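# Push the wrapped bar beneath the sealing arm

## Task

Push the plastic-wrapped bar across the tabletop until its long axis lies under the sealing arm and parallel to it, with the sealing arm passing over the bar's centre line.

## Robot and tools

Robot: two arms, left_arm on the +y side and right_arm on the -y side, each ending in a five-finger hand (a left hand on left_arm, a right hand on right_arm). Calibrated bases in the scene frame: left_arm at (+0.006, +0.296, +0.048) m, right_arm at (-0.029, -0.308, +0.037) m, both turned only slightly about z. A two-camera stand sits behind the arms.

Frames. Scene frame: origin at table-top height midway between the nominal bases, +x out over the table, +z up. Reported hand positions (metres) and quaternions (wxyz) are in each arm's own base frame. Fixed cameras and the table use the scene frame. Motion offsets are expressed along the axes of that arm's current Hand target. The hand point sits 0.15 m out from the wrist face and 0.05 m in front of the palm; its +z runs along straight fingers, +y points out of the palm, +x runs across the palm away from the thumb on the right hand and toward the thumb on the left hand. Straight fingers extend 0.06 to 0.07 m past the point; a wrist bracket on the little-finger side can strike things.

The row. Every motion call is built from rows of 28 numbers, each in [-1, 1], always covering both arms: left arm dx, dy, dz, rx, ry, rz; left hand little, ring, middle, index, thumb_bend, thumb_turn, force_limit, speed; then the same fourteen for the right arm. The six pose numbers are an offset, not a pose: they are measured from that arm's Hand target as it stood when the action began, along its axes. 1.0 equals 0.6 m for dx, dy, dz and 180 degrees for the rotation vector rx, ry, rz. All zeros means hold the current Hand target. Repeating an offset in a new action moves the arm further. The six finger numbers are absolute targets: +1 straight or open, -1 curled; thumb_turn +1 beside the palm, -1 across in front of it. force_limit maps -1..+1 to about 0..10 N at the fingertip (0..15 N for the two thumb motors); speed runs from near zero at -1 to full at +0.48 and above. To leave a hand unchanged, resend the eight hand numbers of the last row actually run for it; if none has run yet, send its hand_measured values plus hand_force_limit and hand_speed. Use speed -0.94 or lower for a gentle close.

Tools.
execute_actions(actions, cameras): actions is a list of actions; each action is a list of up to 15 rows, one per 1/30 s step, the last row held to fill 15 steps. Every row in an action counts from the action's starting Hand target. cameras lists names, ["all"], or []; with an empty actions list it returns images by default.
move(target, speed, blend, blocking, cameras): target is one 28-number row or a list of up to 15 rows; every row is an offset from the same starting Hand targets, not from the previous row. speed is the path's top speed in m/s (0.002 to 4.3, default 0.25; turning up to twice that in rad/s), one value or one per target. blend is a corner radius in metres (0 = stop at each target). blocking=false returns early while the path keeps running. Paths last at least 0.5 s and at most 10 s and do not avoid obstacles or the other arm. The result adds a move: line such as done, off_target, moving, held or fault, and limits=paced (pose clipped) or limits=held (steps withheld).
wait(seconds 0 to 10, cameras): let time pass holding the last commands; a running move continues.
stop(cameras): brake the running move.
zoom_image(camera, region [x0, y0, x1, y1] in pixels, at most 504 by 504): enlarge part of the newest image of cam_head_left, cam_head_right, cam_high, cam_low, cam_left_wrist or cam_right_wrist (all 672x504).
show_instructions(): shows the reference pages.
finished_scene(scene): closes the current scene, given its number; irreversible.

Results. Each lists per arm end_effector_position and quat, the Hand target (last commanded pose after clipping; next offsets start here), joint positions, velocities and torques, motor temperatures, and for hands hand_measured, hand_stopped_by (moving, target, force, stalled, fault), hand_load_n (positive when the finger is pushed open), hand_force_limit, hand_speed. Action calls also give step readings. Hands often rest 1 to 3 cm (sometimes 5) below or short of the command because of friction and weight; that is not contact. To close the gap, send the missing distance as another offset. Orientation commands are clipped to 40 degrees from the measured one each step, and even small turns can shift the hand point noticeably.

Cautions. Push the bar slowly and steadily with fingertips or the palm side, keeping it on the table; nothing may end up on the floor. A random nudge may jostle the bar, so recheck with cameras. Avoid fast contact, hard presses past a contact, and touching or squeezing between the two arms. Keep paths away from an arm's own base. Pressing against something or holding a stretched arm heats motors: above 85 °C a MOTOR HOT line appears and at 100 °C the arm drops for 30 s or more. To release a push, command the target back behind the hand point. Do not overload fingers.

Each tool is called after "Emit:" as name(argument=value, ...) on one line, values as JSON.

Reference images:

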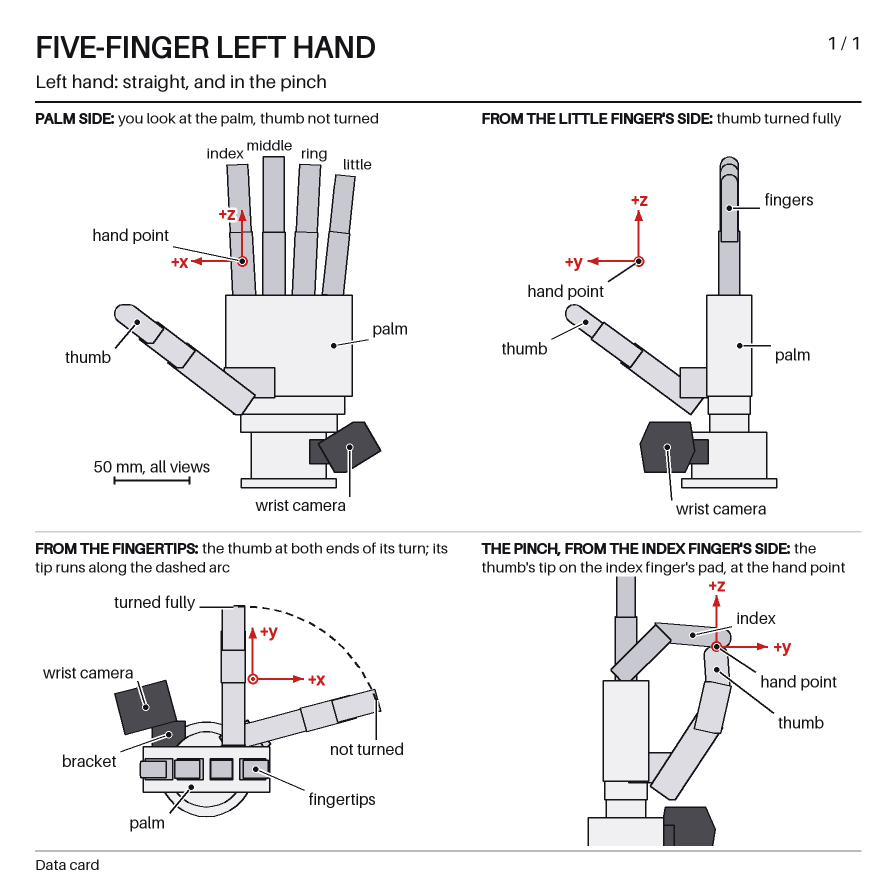

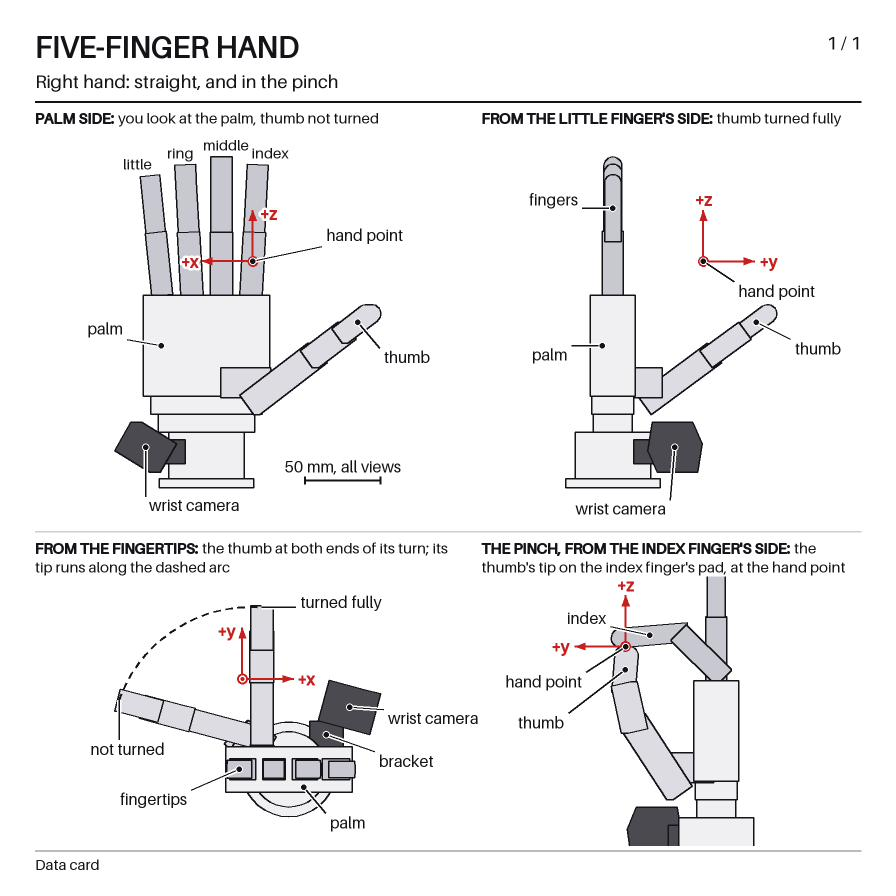

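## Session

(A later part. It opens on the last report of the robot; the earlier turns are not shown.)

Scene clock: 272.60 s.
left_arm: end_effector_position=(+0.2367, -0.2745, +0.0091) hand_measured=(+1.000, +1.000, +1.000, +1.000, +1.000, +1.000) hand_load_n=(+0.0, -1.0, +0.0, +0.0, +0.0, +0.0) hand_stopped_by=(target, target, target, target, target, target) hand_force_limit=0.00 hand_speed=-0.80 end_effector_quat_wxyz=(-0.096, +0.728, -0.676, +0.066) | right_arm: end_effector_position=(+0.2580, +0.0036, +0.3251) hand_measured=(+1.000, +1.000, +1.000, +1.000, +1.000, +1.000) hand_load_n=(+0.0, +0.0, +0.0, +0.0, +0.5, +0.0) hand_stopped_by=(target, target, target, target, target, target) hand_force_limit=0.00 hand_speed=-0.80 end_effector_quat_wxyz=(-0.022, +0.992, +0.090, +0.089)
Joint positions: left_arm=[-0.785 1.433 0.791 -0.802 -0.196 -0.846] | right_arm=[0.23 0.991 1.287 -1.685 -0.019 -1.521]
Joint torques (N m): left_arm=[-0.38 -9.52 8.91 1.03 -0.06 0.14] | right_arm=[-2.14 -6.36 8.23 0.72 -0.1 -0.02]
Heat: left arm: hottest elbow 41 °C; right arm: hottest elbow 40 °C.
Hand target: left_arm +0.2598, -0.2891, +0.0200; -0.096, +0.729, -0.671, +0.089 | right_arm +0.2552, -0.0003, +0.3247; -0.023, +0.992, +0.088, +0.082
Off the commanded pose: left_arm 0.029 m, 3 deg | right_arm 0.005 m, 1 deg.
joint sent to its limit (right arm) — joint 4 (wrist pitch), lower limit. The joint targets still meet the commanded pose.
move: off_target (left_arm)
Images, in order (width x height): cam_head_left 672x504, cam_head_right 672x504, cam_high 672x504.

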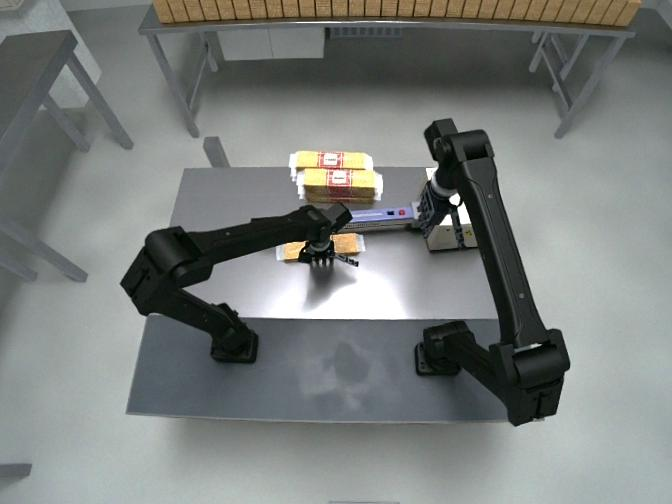

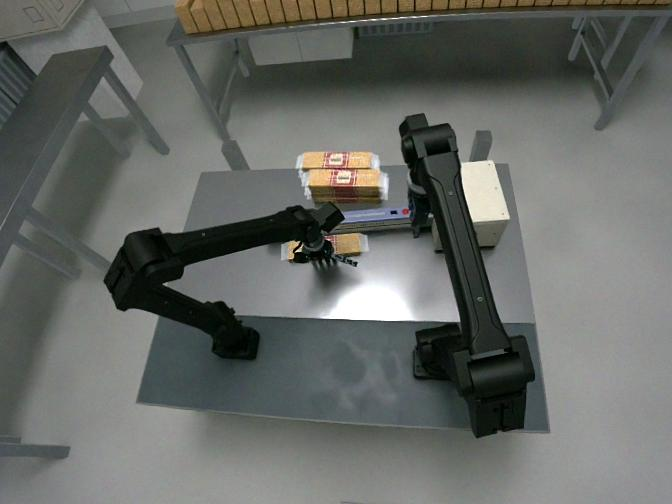

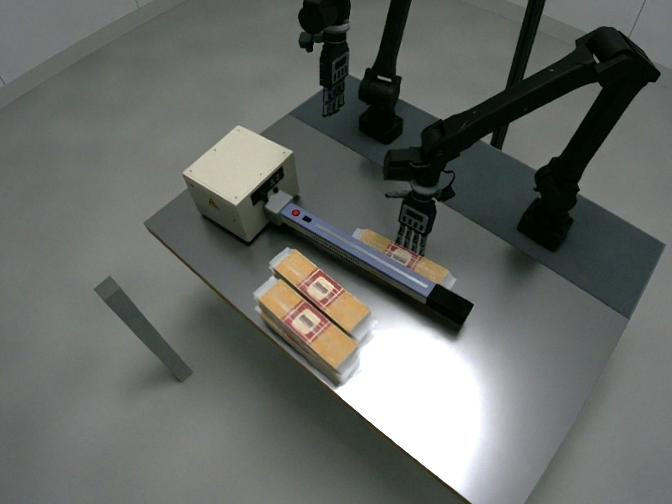

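Emit:
move(target=[0,-0.0565,0.0152,0,0,0,1,1,1,1,1,1,0,-0.8,0,0,0,0,0,0,1,1,1,1,1,1,0,-0.8], speed=0.1, cameras=["cam_high","cam_head_left","cam_head_right"])

Emit:
zoom_image(camera="cam_high", region=[260, 160, 500, 360])

Emit:
zoom_image(camera="cam_head_right", region=[220, 180, 440, 320])

Emit:
zoom_image(camera="cam_head_left", region=[220, 180, 440, 320])

Scene clock: 283.27 s.
left_arm: end_effector_position=(+0.2696, -0.2727, +0.0092) hand_measured=(+1.000, +1.000, +1.000, +1.000, +1.000, +1.000) hand_load_n=(+0.0, -1.0, +0.0, +0.0, +0.0, +0.0) hand_stopped_by=(target, target, target, target, target, target) hand_force_limit=0.00 hand_speed=-0.80 end_effector_quat_wxyz=(-0.095, +0.728, -0.676, +0.065) | right_arm: end_effector_position=(+0.2580, +0.0036, +0.3251) hand_measured=(+1.000, +1.000, +1.000, +1.000, +1.000, +1.000) hand_load_n=(+0.0, +0.0, +0.0, +0.0, +0.0, +0.0) hand_stopped_by=(target, target, target, target, target, target) hand_force_limit=0.00 hand_speed=-0.80 end_effector_quat_wxyz=(-0.022, +0.992, +0.090, +0.089)
Joint positions: left_arm=[-0.719 1.489 0.852 -0.796 -0.185 -0.779] | right_arm=[0.23 0.991 1.287 -1.685 -0.019 -1.521]
Joint torques (N m): left_arm=[-0.26 -10.46 9.09 1.13 -0.02 0.15] | right_arm=[-2.37 -6.3 8.29 0.59 -0.08 -0.04]
Heat: left arm: hottest elbow 42 °C; right arm: hottest elbow 39 °C.
Hand target: left_arm +0.2948, -0.2862, +0.0200; -0.096, +0.729, -0.671, +0.089 | right_arm +0.2552, -0.0003, +0.3247; -0.023, +0.992, +0.088, +0.082
Off the commanded pose: left_arm 0.031 m, 3 deg | right_arm 0.005 m, 1 deg.
joint sent to its limit (right arm) — joint 4 (wrist pitch), lower limit. The joint targets still meet the commanded pose.
move: off_target (left_arm)
Images, in order (width x height): cam_head_left 672x504, cam_head_right 672x504, cam_high 672x504.

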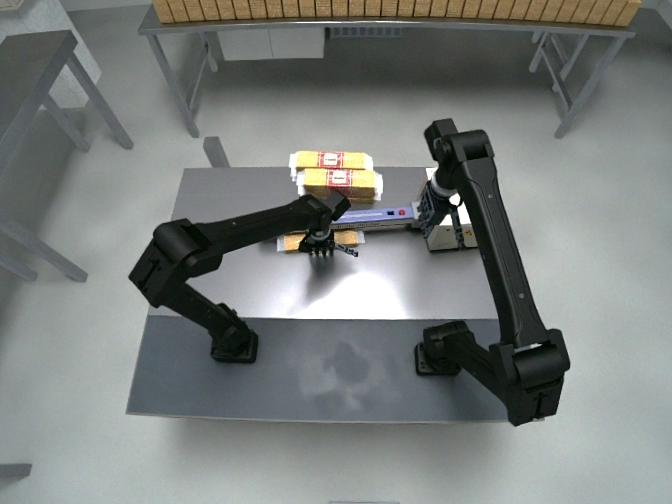

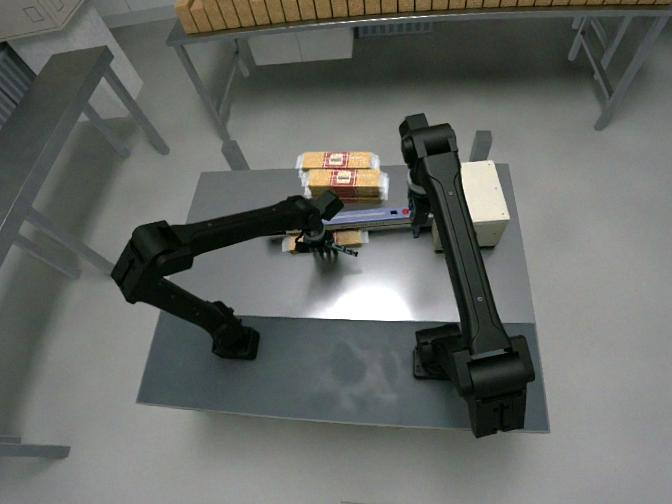

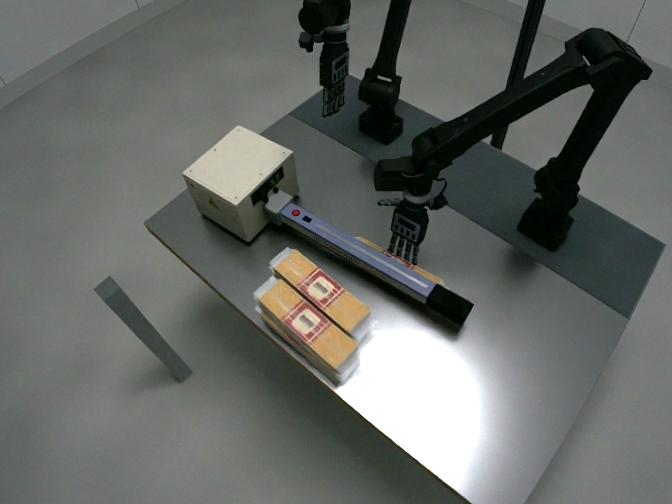

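Scaled by 2.100 from the camera's 672x504 image, which has a finer 960x720 frame.

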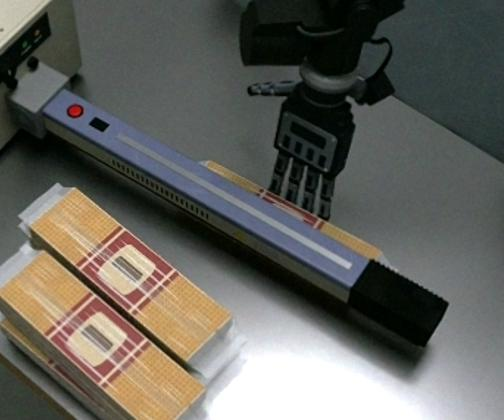

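Scaled by 2.291 from the camera's 672x504 image, which has a finer 960x720 frame.

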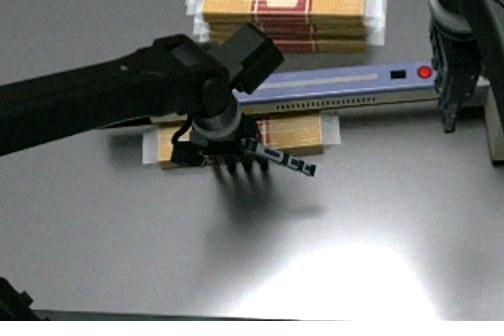

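Scaled by 2.291 from the camera's 672x504 image, which has a finer 960x720 frame.

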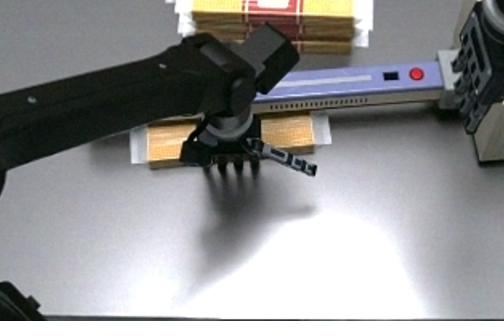

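Emit:
zoom_image(camera="cam_high", region=[330, 220, 480, 330])

Emit:
zoom_image(camera="cam_head_left", region=[265, 200, 395, 270])

Emit:
zoom_image(camera="cam_head_right", region=[265, 200, 395, 270])

Scaled by 3.360 from the camera's 672x504 image, which has a finer 960x720 frame.

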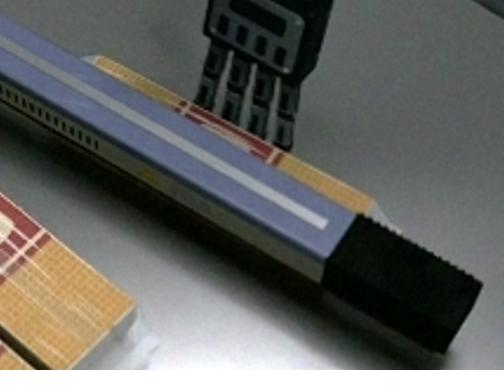

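Scaled by 3.877 from the camera's 672x504 image, which has a finer 960x720 frame.

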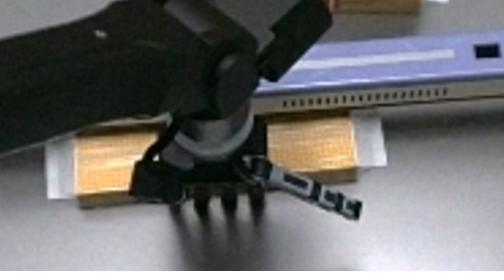

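Scaled by 3.877 from the camera's 672x504 image, which has a finer 960x720 frame.

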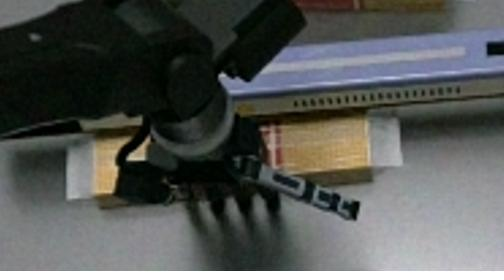

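Emit:
move(target=[0,-0.0321,0.0086,0,0,0.0139,1,1,1,1,1,1,0,-0.8,0,0,0,0,0,0,1,1,1,1,1,1,0,-0.8], speed=0.08, cameras=["cam_high","cam_head_left","cam_head_right"])

Emit:
zoom_image(camera="cam_high", region=[330, 220, 480, 330])

Emit:
zoom_image(camera="cam_head_left", region=[265, 200, 395, 270])

Emit:
zoom_image(camera="cam_head_right", region=[265, 200, 395, 270])

Scene clock: 315.80 s.
left_arm: end_effector_position=(+0.2884, -0.2719, +0.0088) hand_measured=(+1.000, +1.000, +1.000, +1.000, +1.000, +1.000) hand_load_n=(-0.5, -1.0, +0.0, +0.0, -0.5, +0.0) hand_stopped_by=(target, target, target, target, target, target) hand_force_limit=0.00 hand_speed=-0.80 end_effector_quat_wxyz=(-0.095, +0.714, -0.691, +0.063) | right_arm: end_effector_position=(+0.2580, +0.0036, +0.3251) hand_measured=(+1.000, +1.000, +1.000, +1.000, +1.000, +1.000) hand_load_n=(+0.0, +0.0, +0.0, +0.0, +0.0, +0.0) hand_stopped_by=(target, target, target, target, target, target) hand_force_limit=0.00 hand_speed=-0.80 end_effector_quat_wxyz=(-0.022, +0.992, +0.090, +0.089)
Joint positions: left_arm=[-0.687 1.529 0.896 -0.796 -0.179 -0.706] | right_arm=[0.23 0.991 1.287 -1.685 -0.019 -1.521]
Joint torques (N m): left_arm=[-0.21 -11.16 9.24 1.07 -0.01 0.17] | right_arm=[-1.96 -6.07 8.24 0.36 -0.09 -0.04]
Heat: left arm: hottest elbow 44 °C; right arm: hottest elbow 39 °C.
Hand target: left_arm +0.3146, -0.2845, +0.0199; -0.098, +0.715, -0.687, +0.087 | right_arm +0.2552, -0.0003, +0.3247; -0.023, +0.992, +0.088, +0.082
Off the commanded pose: left_arm 0.031 m, 3 deg | right_arm 0.005 m, 1 deg.
joint sent to its limit (right arm) — joint 4 (wrist pitch), lower limit. The joint targets still meet the commanded pose.
move: off_target (left_arm)
Images, in order (width x height): cam_head_left 672x504, cam_head_right 672x504, cam_high 672x504.

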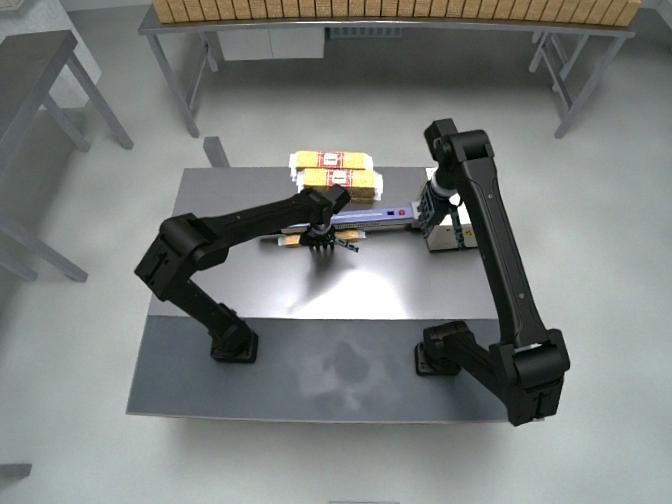

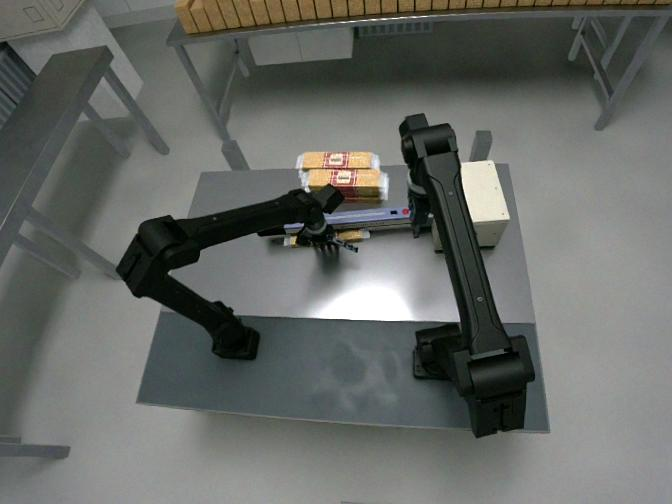

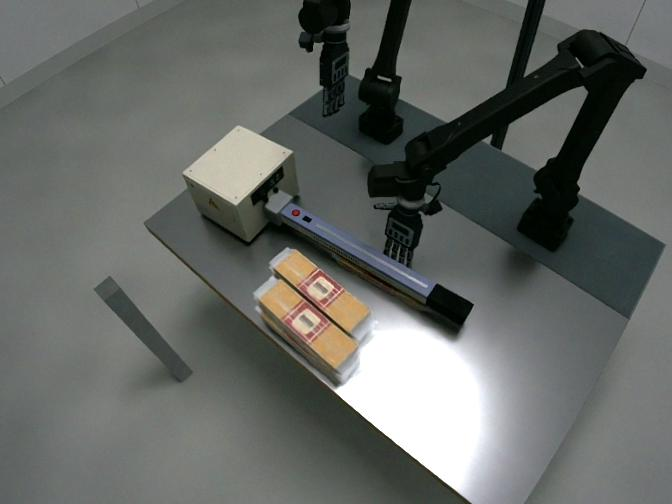

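Scaled by 3.360 from the camera's 672x504 image, which has a finer 960x720 frame.

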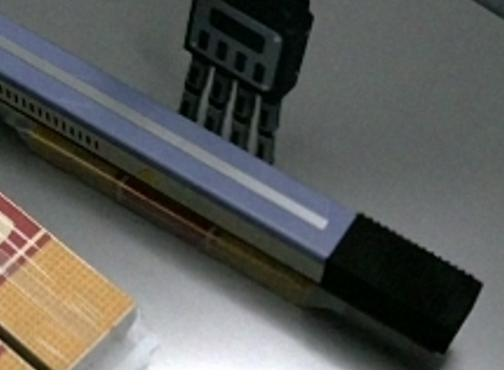

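Scaled by 3.877 from the camera's 672x504 image, which has a finer 960x720 frame.

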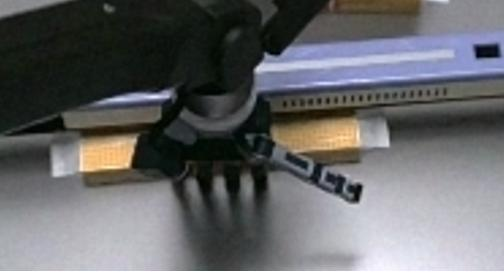

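Scaled by 3.877 from the camera's 672x504 image, which has a finer 960x720 frame.

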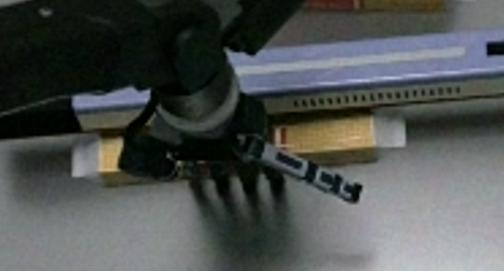

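Emit:
zoom_image(camera="cam_high", region=[325, 225, 445, 325])

Emit:
zoom_image(camera="cam_head_left", region=[270, 215, 370, 265])

Scaled by 4.200 from the camera's 672x504 image, which has a finer 960x720 frame.

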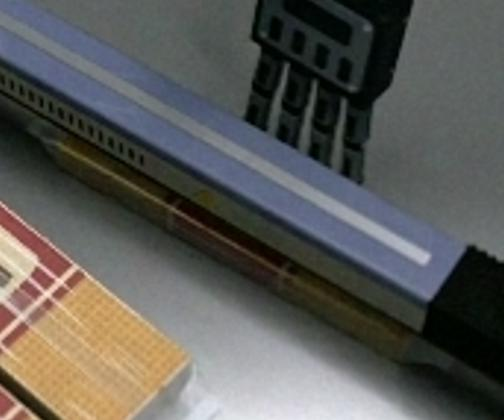

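Scaled by 5.040 from the camera's 672x504 image, which has a finer 960x720 frame.

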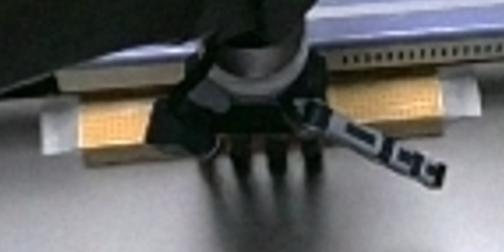

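Emit:
move(target=[-0.0026,-0.0338,0.009,0,0,0,1,1,1,1,1,1,0,-0.8,0,0,0,0,0,0,1,1,1,1,1,1,0,-0.8], speed=0.08, cameras=["cam_high","cam_head_left","cam_head_right"])

Emit:
zoom_image(camera="cam_high", region=[325, 225, 445, 325])

Emit:
zoom_image(camera="cam_head_left", region=[270, 215, 370, 265])

Emit:
zoom_image(camera="cam_head_right", region=[270, 215, 370, 265])

Scene clock: 333.33 s.
left_arm: end_effector_position=(+0.3088, -0.2708, +0.0090) hand_measured=(+1.000, +1.000, +1.000, +1.000, +1.000, +1.000) hand_load_n=(-0.5, -2.0, +0.0, +0.0, +0.0, +0.0) hand_stopped_by=(target, target, target, target, target, target) hand_force_limit=0.00 hand_speed=-0.80 end_effector_quat_wxyz=(-0.094, +0.713, -0.692, +0.063) | right_arm: end_effector_position=(+0.2580, +0.0036, +0.3251) hand_measured=(+1.000, +1.000, +1.000, +1.000, +1.000, +1.000) hand_load_n=(+0.0, +0.0, +0.0, +0.0, +0.0, +0.0) hand_stopped_by=(target, target, target, target, target, target) hand_force_limit=0.00 hand_speed=-0.80 end_effector_quat_wxyz=(-0.022, +0.992, +0.090, +0.089)
Joint positions: left_arm=[-0.652 1.564 0.938 -0.796 -0.172 -0.669] | right_arm=[0.23 0.991 1.287 -1.685 -0.019 -1.521]
Joint torques (N m): left_arm=[-0.21 -11.81 9.28 1.05 -0.02 0.15] | right_arm=[-2.49 -7.06 8.32 0.58 -0.09 0]
Heat: left arm: hottest elbow 45 °C; right arm: hottest elbow 39 °C.
Hand target: left_arm +0.3355, -0.2821, +0.0200; -0.098, +0.715, -0.687, +0.087 | right_arm +0.2552, -0.0003, +0.3247; -0.023, +0.992, +0.088, +0.082
Off the commanded pose: left_arm 0.031 m, 3 deg | right_arm 0.005 m, 1 deg.
joint sent to its limit (right arm) — joint 4 (wrist pitch), lower limit. The joint targets still meet the commanded pose.
move: off_target (left_arm)
Images, in order (width x height): cam_head_left 672x504, cam_head_right 672x504, cam_high 672x504.

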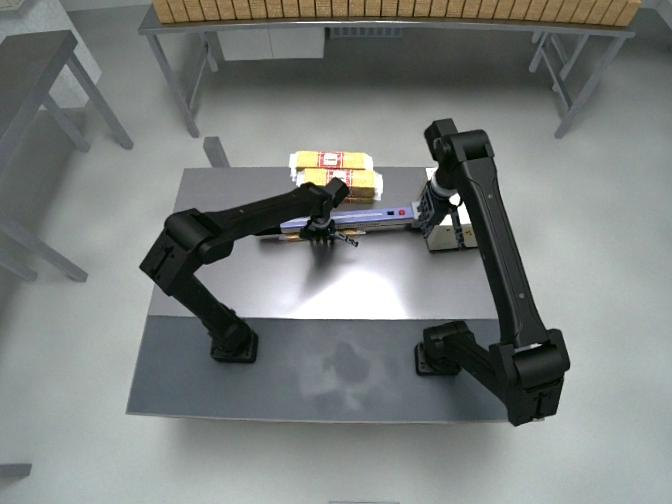

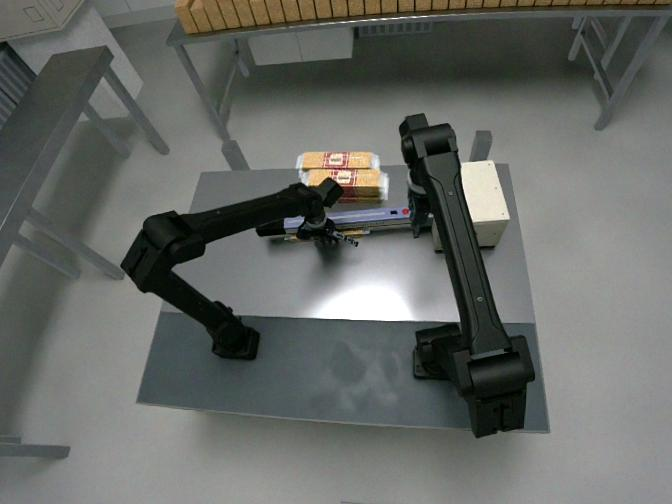

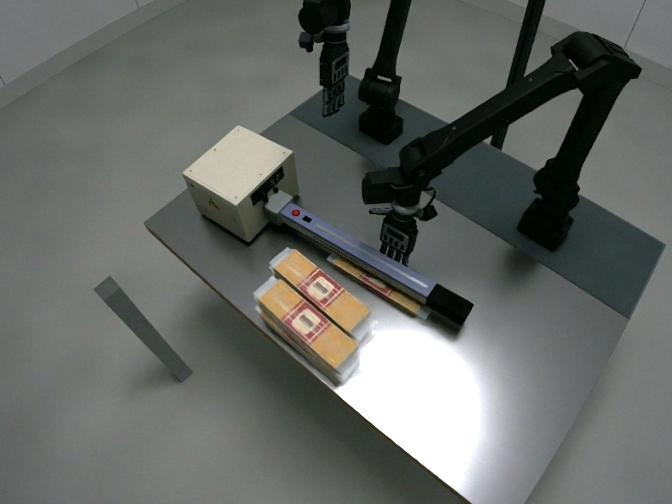

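Scaled by 4.200 from the camera's 672x504 image, which has a finer 960x720 frame.

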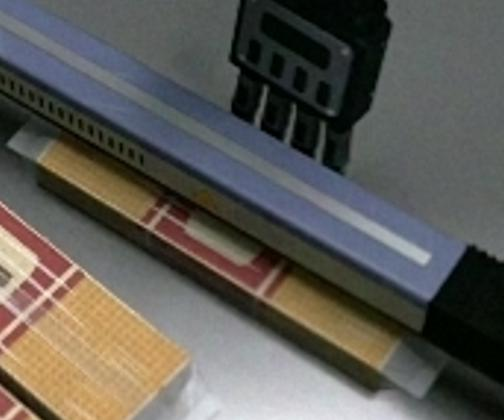

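Scaled by 5.040 from the camera's 672x504 image, which has a finer 960x720 frame.

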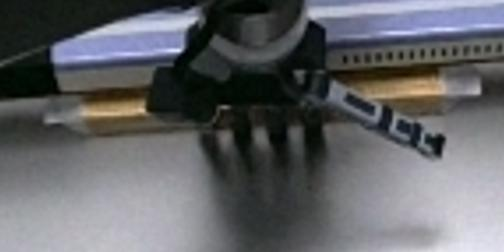

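Scaled by 5.040 from the camera's 672x504 image, which has a finer 960x720 frame.

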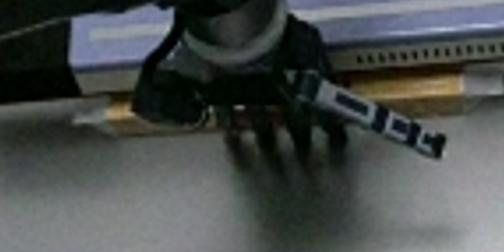

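Emit:
move(target=[[0,0.1612,-0.0433,0,0,0,1,1,1,1,1,1,0,-0.8,0,0,0,0,0,0,1,1,1,1,1,1,0,-0.8],[0.0077,0.174,-0.2542,0,0,0,1,1,1,1,1,1,0,-0.8,0,0,0,0,0,0,1,1,1,1,1,1,0,-0.8],[-0.481,0.0815,-0.3623,0,0,0,1,1,1,1,1,1,0,-0.8,0,0,0,0,0,0,1,1,1,1,1,1,0,-0.8]], speed=[0.1,0.2,0.3], blend=[0.02,0.04,0], cameras=["cam_high","cam_head_left","cam_head_right"])

Emit:
zoom_image(camera="cam_high", region=[325, 225, 445, 325])

Emit:
zoom_image(camera="cam_head_left", region=[270, 205, 370, 255])

Emit:
zoom_image(camera="cam_head_right", region=[270, 205, 370, 255])

Scene clock: 351.17 s.
left_arm: end_effector_position=(+0.2084, -0.0051, +0.2021) hand_measured=(+1.000, +1.000, +1.000, +1.000, +1.000, +1.000) hand_load_n=(+0.0, +0.0, +0.0, +0.0, -0.5, +0.0) hand_stopped_by=(target, target, target, target, target, target) hand_force_limit=0.00 hand_speed=-0.80 end_effector_quat_wxyz=(-0.085, +0.714, -0.691, +0.076) | right_arm: end_effector_position=(+0.2580, +0.0036, +0.3251) hand_measured=(+1.000, +1.000, +1.000, +1.000, +1.000, +1.000) hand_load_n=(+0.0, +0.0, +0.0, +0.0, +0.0, +0.0) hand_stopped_by=(target, target, target, target, target, target) hand_force_limit=0.00 hand_speed=-0.80 end_effector_quat_wxyz=(-0.022, +0.992, +0.090, +0.089)
Joint positions: left_arm=[0.112 0.857 0.899 -1.385 0.009 0.077] | right_arm=[0.23 0.991 1.287 -1.685 -0.019 -1.521]
Joint torques (N m): left_arm=[-0.32 -2.73 10.62 0.34 0.2 0.14] | right_arm=[-2.32 -5.36 8.1 0.62 -0.12 0]
Heat: left arm: hottest elbow 44 °C; right arm: hottest elbow 39 °C.
Hand target: left_arm +0.2204, -0.0003, +0.2204; -0.098, +0.715, -0.687, +0.087 | right_arm +0.2552, -0.0003, +0.3247; -0.023, +0.992, +0.088, +0.082
Off the commanded pose: left_arm 0.022 m, 2 deg | right_arm 0.005 m, 1 deg.
joint sent to its limit (right arm) — joint 4 (wrist pitch), lower limit. The joint targets still meet the commanded pose.
move: off_target (left_arm)
Images, in order (width x height): cam_head_left 672x504, cam_head_right 672x504, cam_high 672x504.

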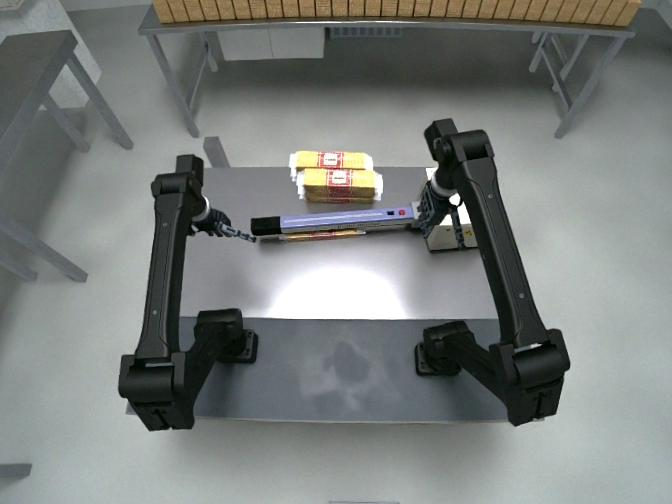

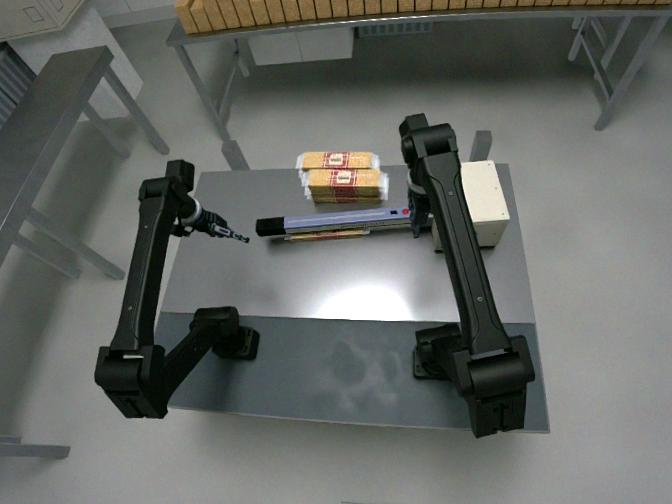

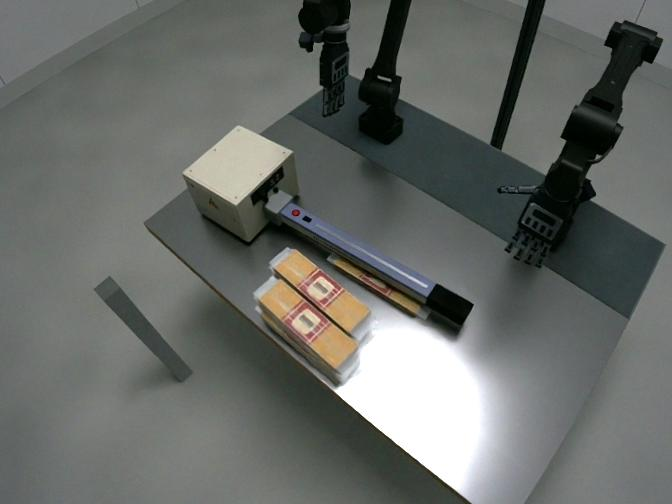

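Scaled by 4.200 from the camera's 672x504 image, which has a finer 960x720 frame.

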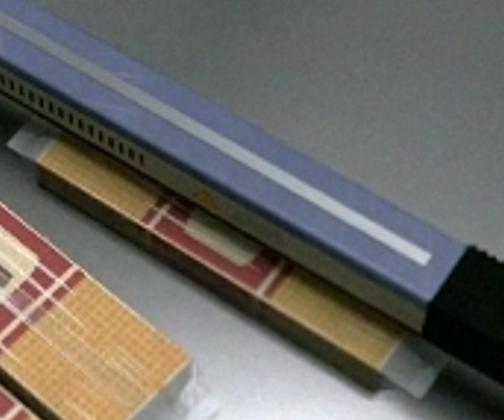

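Scaled by 5.040 from the camera's 672x504 image, which has a finer 960x720 frame.

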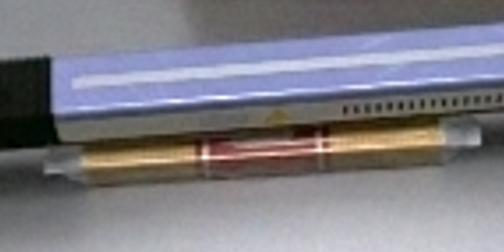

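Scaled by 5.040 from the camera's 672x504 image, which has a finer 960x720 frame.

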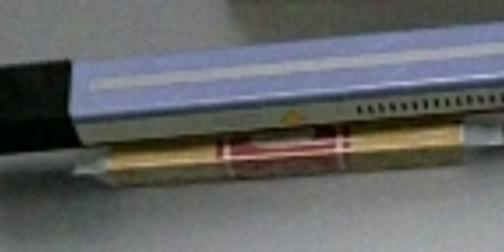

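Emit:
zoom_image(camera="cam_high", region=[350, 250, 420, 310])

Emit:
zoom_image(camera="cam_head_right", region=[300, 220, 350, 250])

Emit:
zoom_image(camera="cam_head_left", region=[300, 220, 350, 250])

Emit:
zoom_image(camera="cam_high", region=[310, 240, 450, 340])

Scaled by 7.200 from the camera's 672x504 image, which has a finer 960x720 frame.

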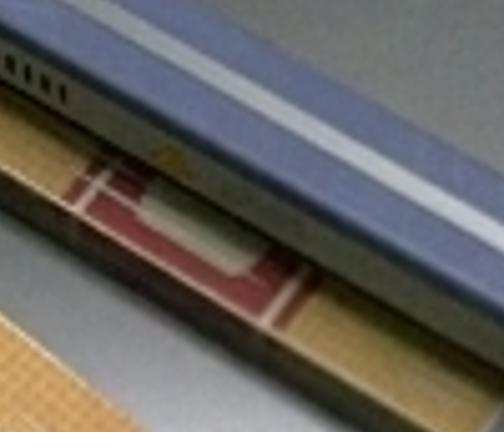

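Scaled by 10.080 from the camera's 672x504 image, which has a finer 960x720 frame.

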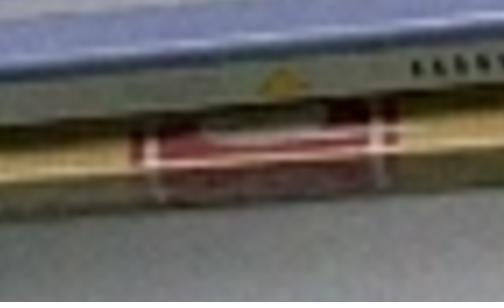

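Scaled by 10.080 from the camera's 672x504 image, which has a finer 960x720 frame.

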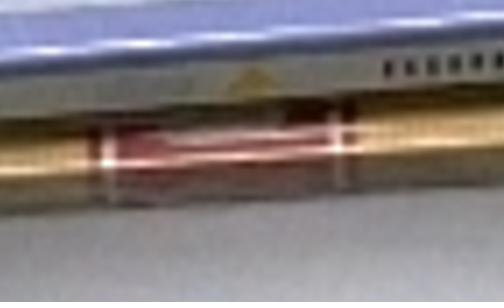

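Scaled by 3.600 from the camera's 672x504 image, which has a finer 960x720 frame.

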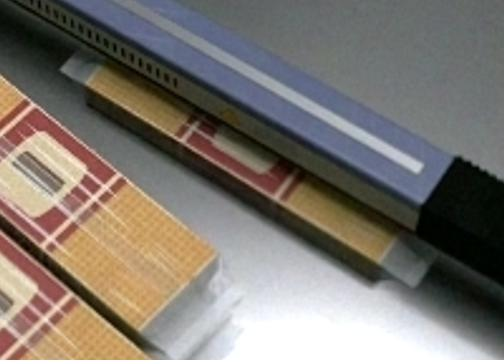

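Emit:
move(target=[0,0,0,0,0,0,1,1,1,1,1,1,0,-0.8,0.2438,-0.4872,0.246,-0.01,-0.0533,0.0007,1,1,1,1,1,1,0,-0.8], speed=0.3, cameras=["cam_high","cam_head_left","cam_right_wrist"])

Scene clock: 388.70 s.
left_arm: end_effector_position=(+0.2084, -0.0050, +0.2021) hand_measured=(+1.000, +1.000, +1.000, +1.000, +1.000, +1.000) hand_load_n=(+0.0, +0.0, +0.0, +0.0, -0.5, +0.0) hand_stopped_by=(target, target, target, target, target, target) hand_force_limit=0.00 hand_speed=-0.80 end_effector_quat_wxyz=(-0.085, +0.714, -0.691, +0.076) | right_arm: end_effector_position=(+0.3613, +0.3074, +0.1945) hand_measured=(+1.000, +1.000, +1.000, +1.000, +1.000, +1.000) hand_load_n=(+0.0, +0.0, -0.5, +0.0, +0.0, +0.0) hand_stopped_by=(target, target, target, target, target, target) hand_force_limit=0.00 hand_speed=-0.80 end_effector_quat_wxyz=(+0.016, +0.996, +0.087, -0.018)
Joint positions: left_arm=[0.112 0.857 0.899 -1.385 0.009 0.078] | right_arm=[0.775 1.773 1.699 -1.544 0.002 -0.971]
Joint torques (N m): left_arm=[-0.32 -2.73 10.63 0.32 0.2 0.14] | right_arm=[-0.97 -18.02 12.66 -0.09 0.01 0.17]
Heat: left arm: hottest elbow 45 °C; right arm: hottest elbow 40 °C.
Hand target: left_arm +0.2204, -0.0002, +0.2204; -0.098, +0.715, -0.687, +0.087 | right_arm +0.3687, +0.3209, +0.2128; +0.000, +0.996, +0.087, +0.000
Off the commanded pose: left_arm 0.022 m, 2 deg | right_arm 0.024 m, 3 deg.
move: off_target (left_arm, right_arm)
Images, in order (width x height): cam_head_left 672x504, cam_high 672x504, cam_right_wrist 672x504.

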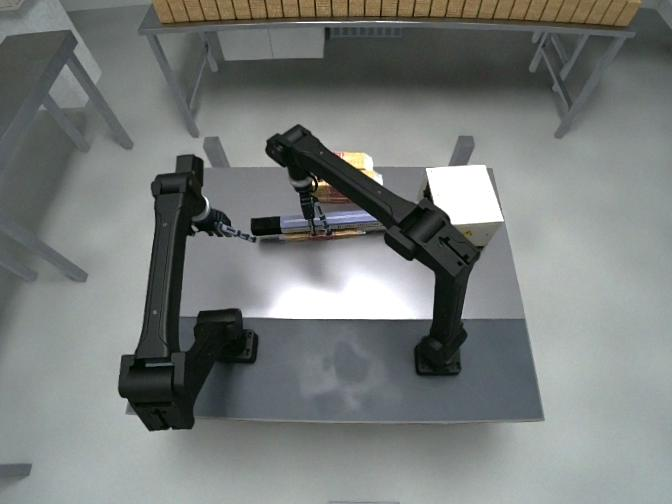

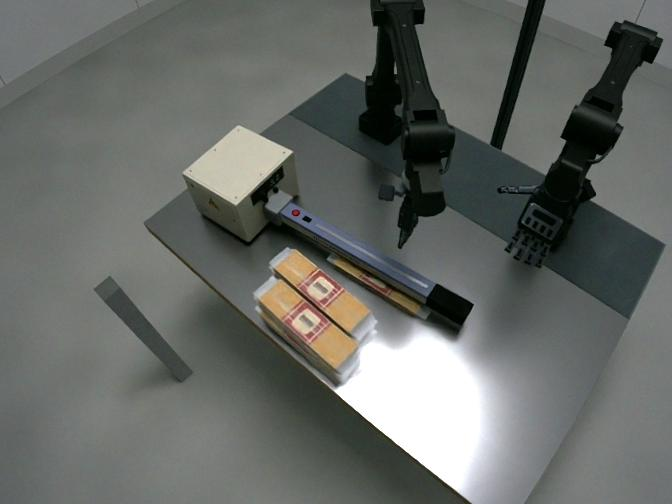

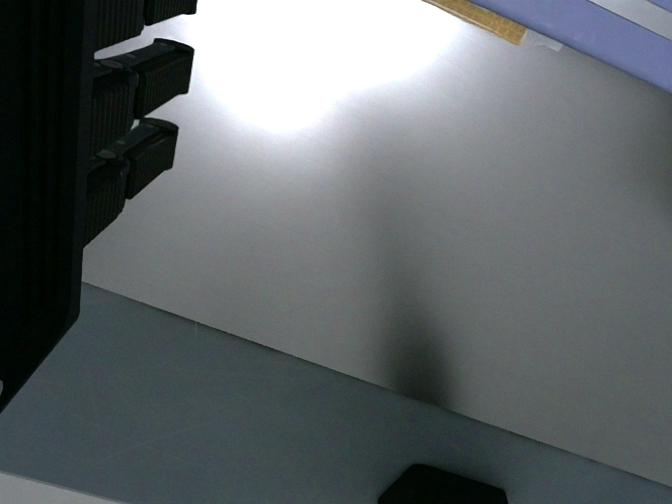

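Emit:
move(target=[0,0,0,0,0,0,1,1,1,1,1,1,0,-0.8,0.1292,-0.0195,-0.03,0,0.1667,0,1,1,1,1,1,1,0,-0.8], speed=0.2, cameras=["cam_high","cam_head_left","cam_right_wrist"])

Scene clock: 400.03 s.
left_arm: end_effector_position=(+0.2084, -0.0050, +0.2021) hand_measured=(+1.000, +1.000, +1.000, +1.000, +1.000, +1.000) hand_load_n=(+0.0, +0.0, +0.0, +0.0, +0.0, +0.0) hand_stopped_by=(target, target, target, target, target, target) hand_force_limit=0.00 hand_speed=-0.80 end_effector_quat_wxyz=(-0.085, +0.714, -0.691, +0.076) | right_arm: end_effector_position=(+0.4465, +0.3397, +0.2222) hand_measured=(+1.000, +1.000, +1.000, +1.000, +1.000, +1.000) hand_load_n=(+0.0, +0.0, +0.0, +0.0, +0.0, +0.5) hand_stopped_by=(target, target, target, target, target, target) hand_force_limit=0.00 hand_speed=-0.80 end_effector_quat_wxyz=(-0.014, +0.966, +0.076, +0.247)
Joint positions: left_arm=[0.112 0.857 0.899 -1.385 0.009 0.078] | right_arm=[0.811 1.676 1.61 -1.101 0.305 -0.979]
Joint torques (N m): left_arm=[-0.38 -2.73 10.62 0.32 0.21 0.14] | right_arm=[-0.62 -18.08 8.75 1.81 0.56 -0.08]
Heat: left arm: hottest elbow 45 °C; right arm: hottest elbow 42 °C.
Hand target: left_arm +0.2204, -0.0002, +0.2204; -0.098, +0.715, -0.687, +0.087 | right_arm +0.4431, +0.3458, +0.2309; -0.022, +0.962, +0.084, +0.258
Off the commanded pose: left_arm 0.022 m, 2 deg | right_arm 0.011 m, 2 deg.
move: off_target (left_arm, right_arm)
Images, in order (width x height): cam_head_left 672x504, cam_high 672x504, cam_right_wrist 672x504.

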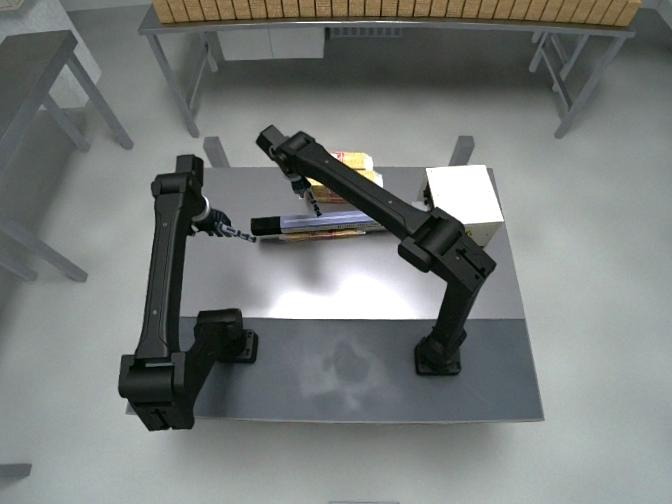

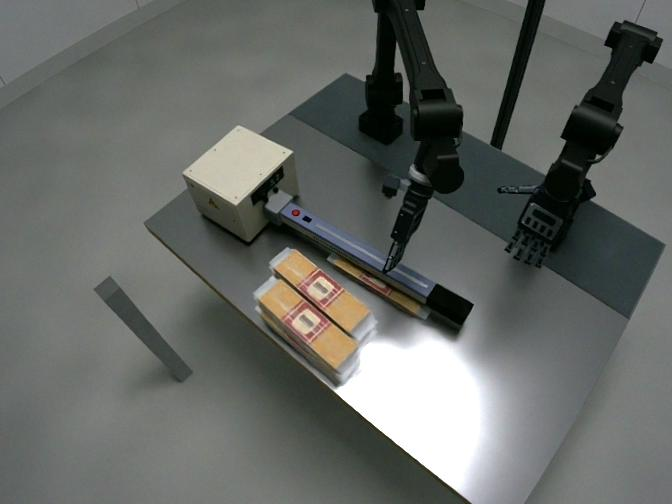

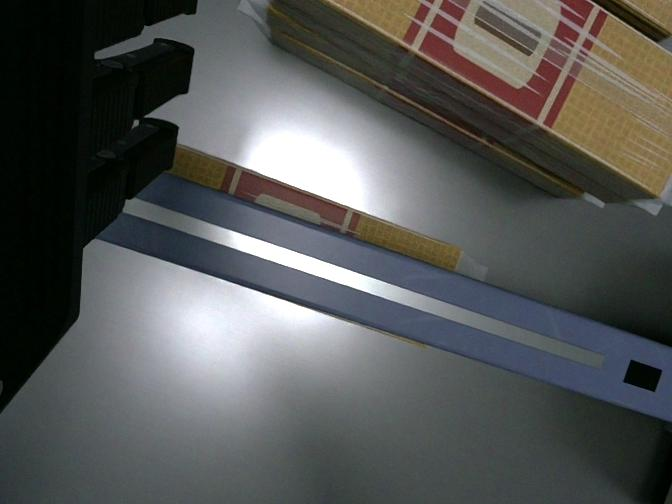

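Emit:
finished_scene(scene=1)

The scene is finished: the task was done.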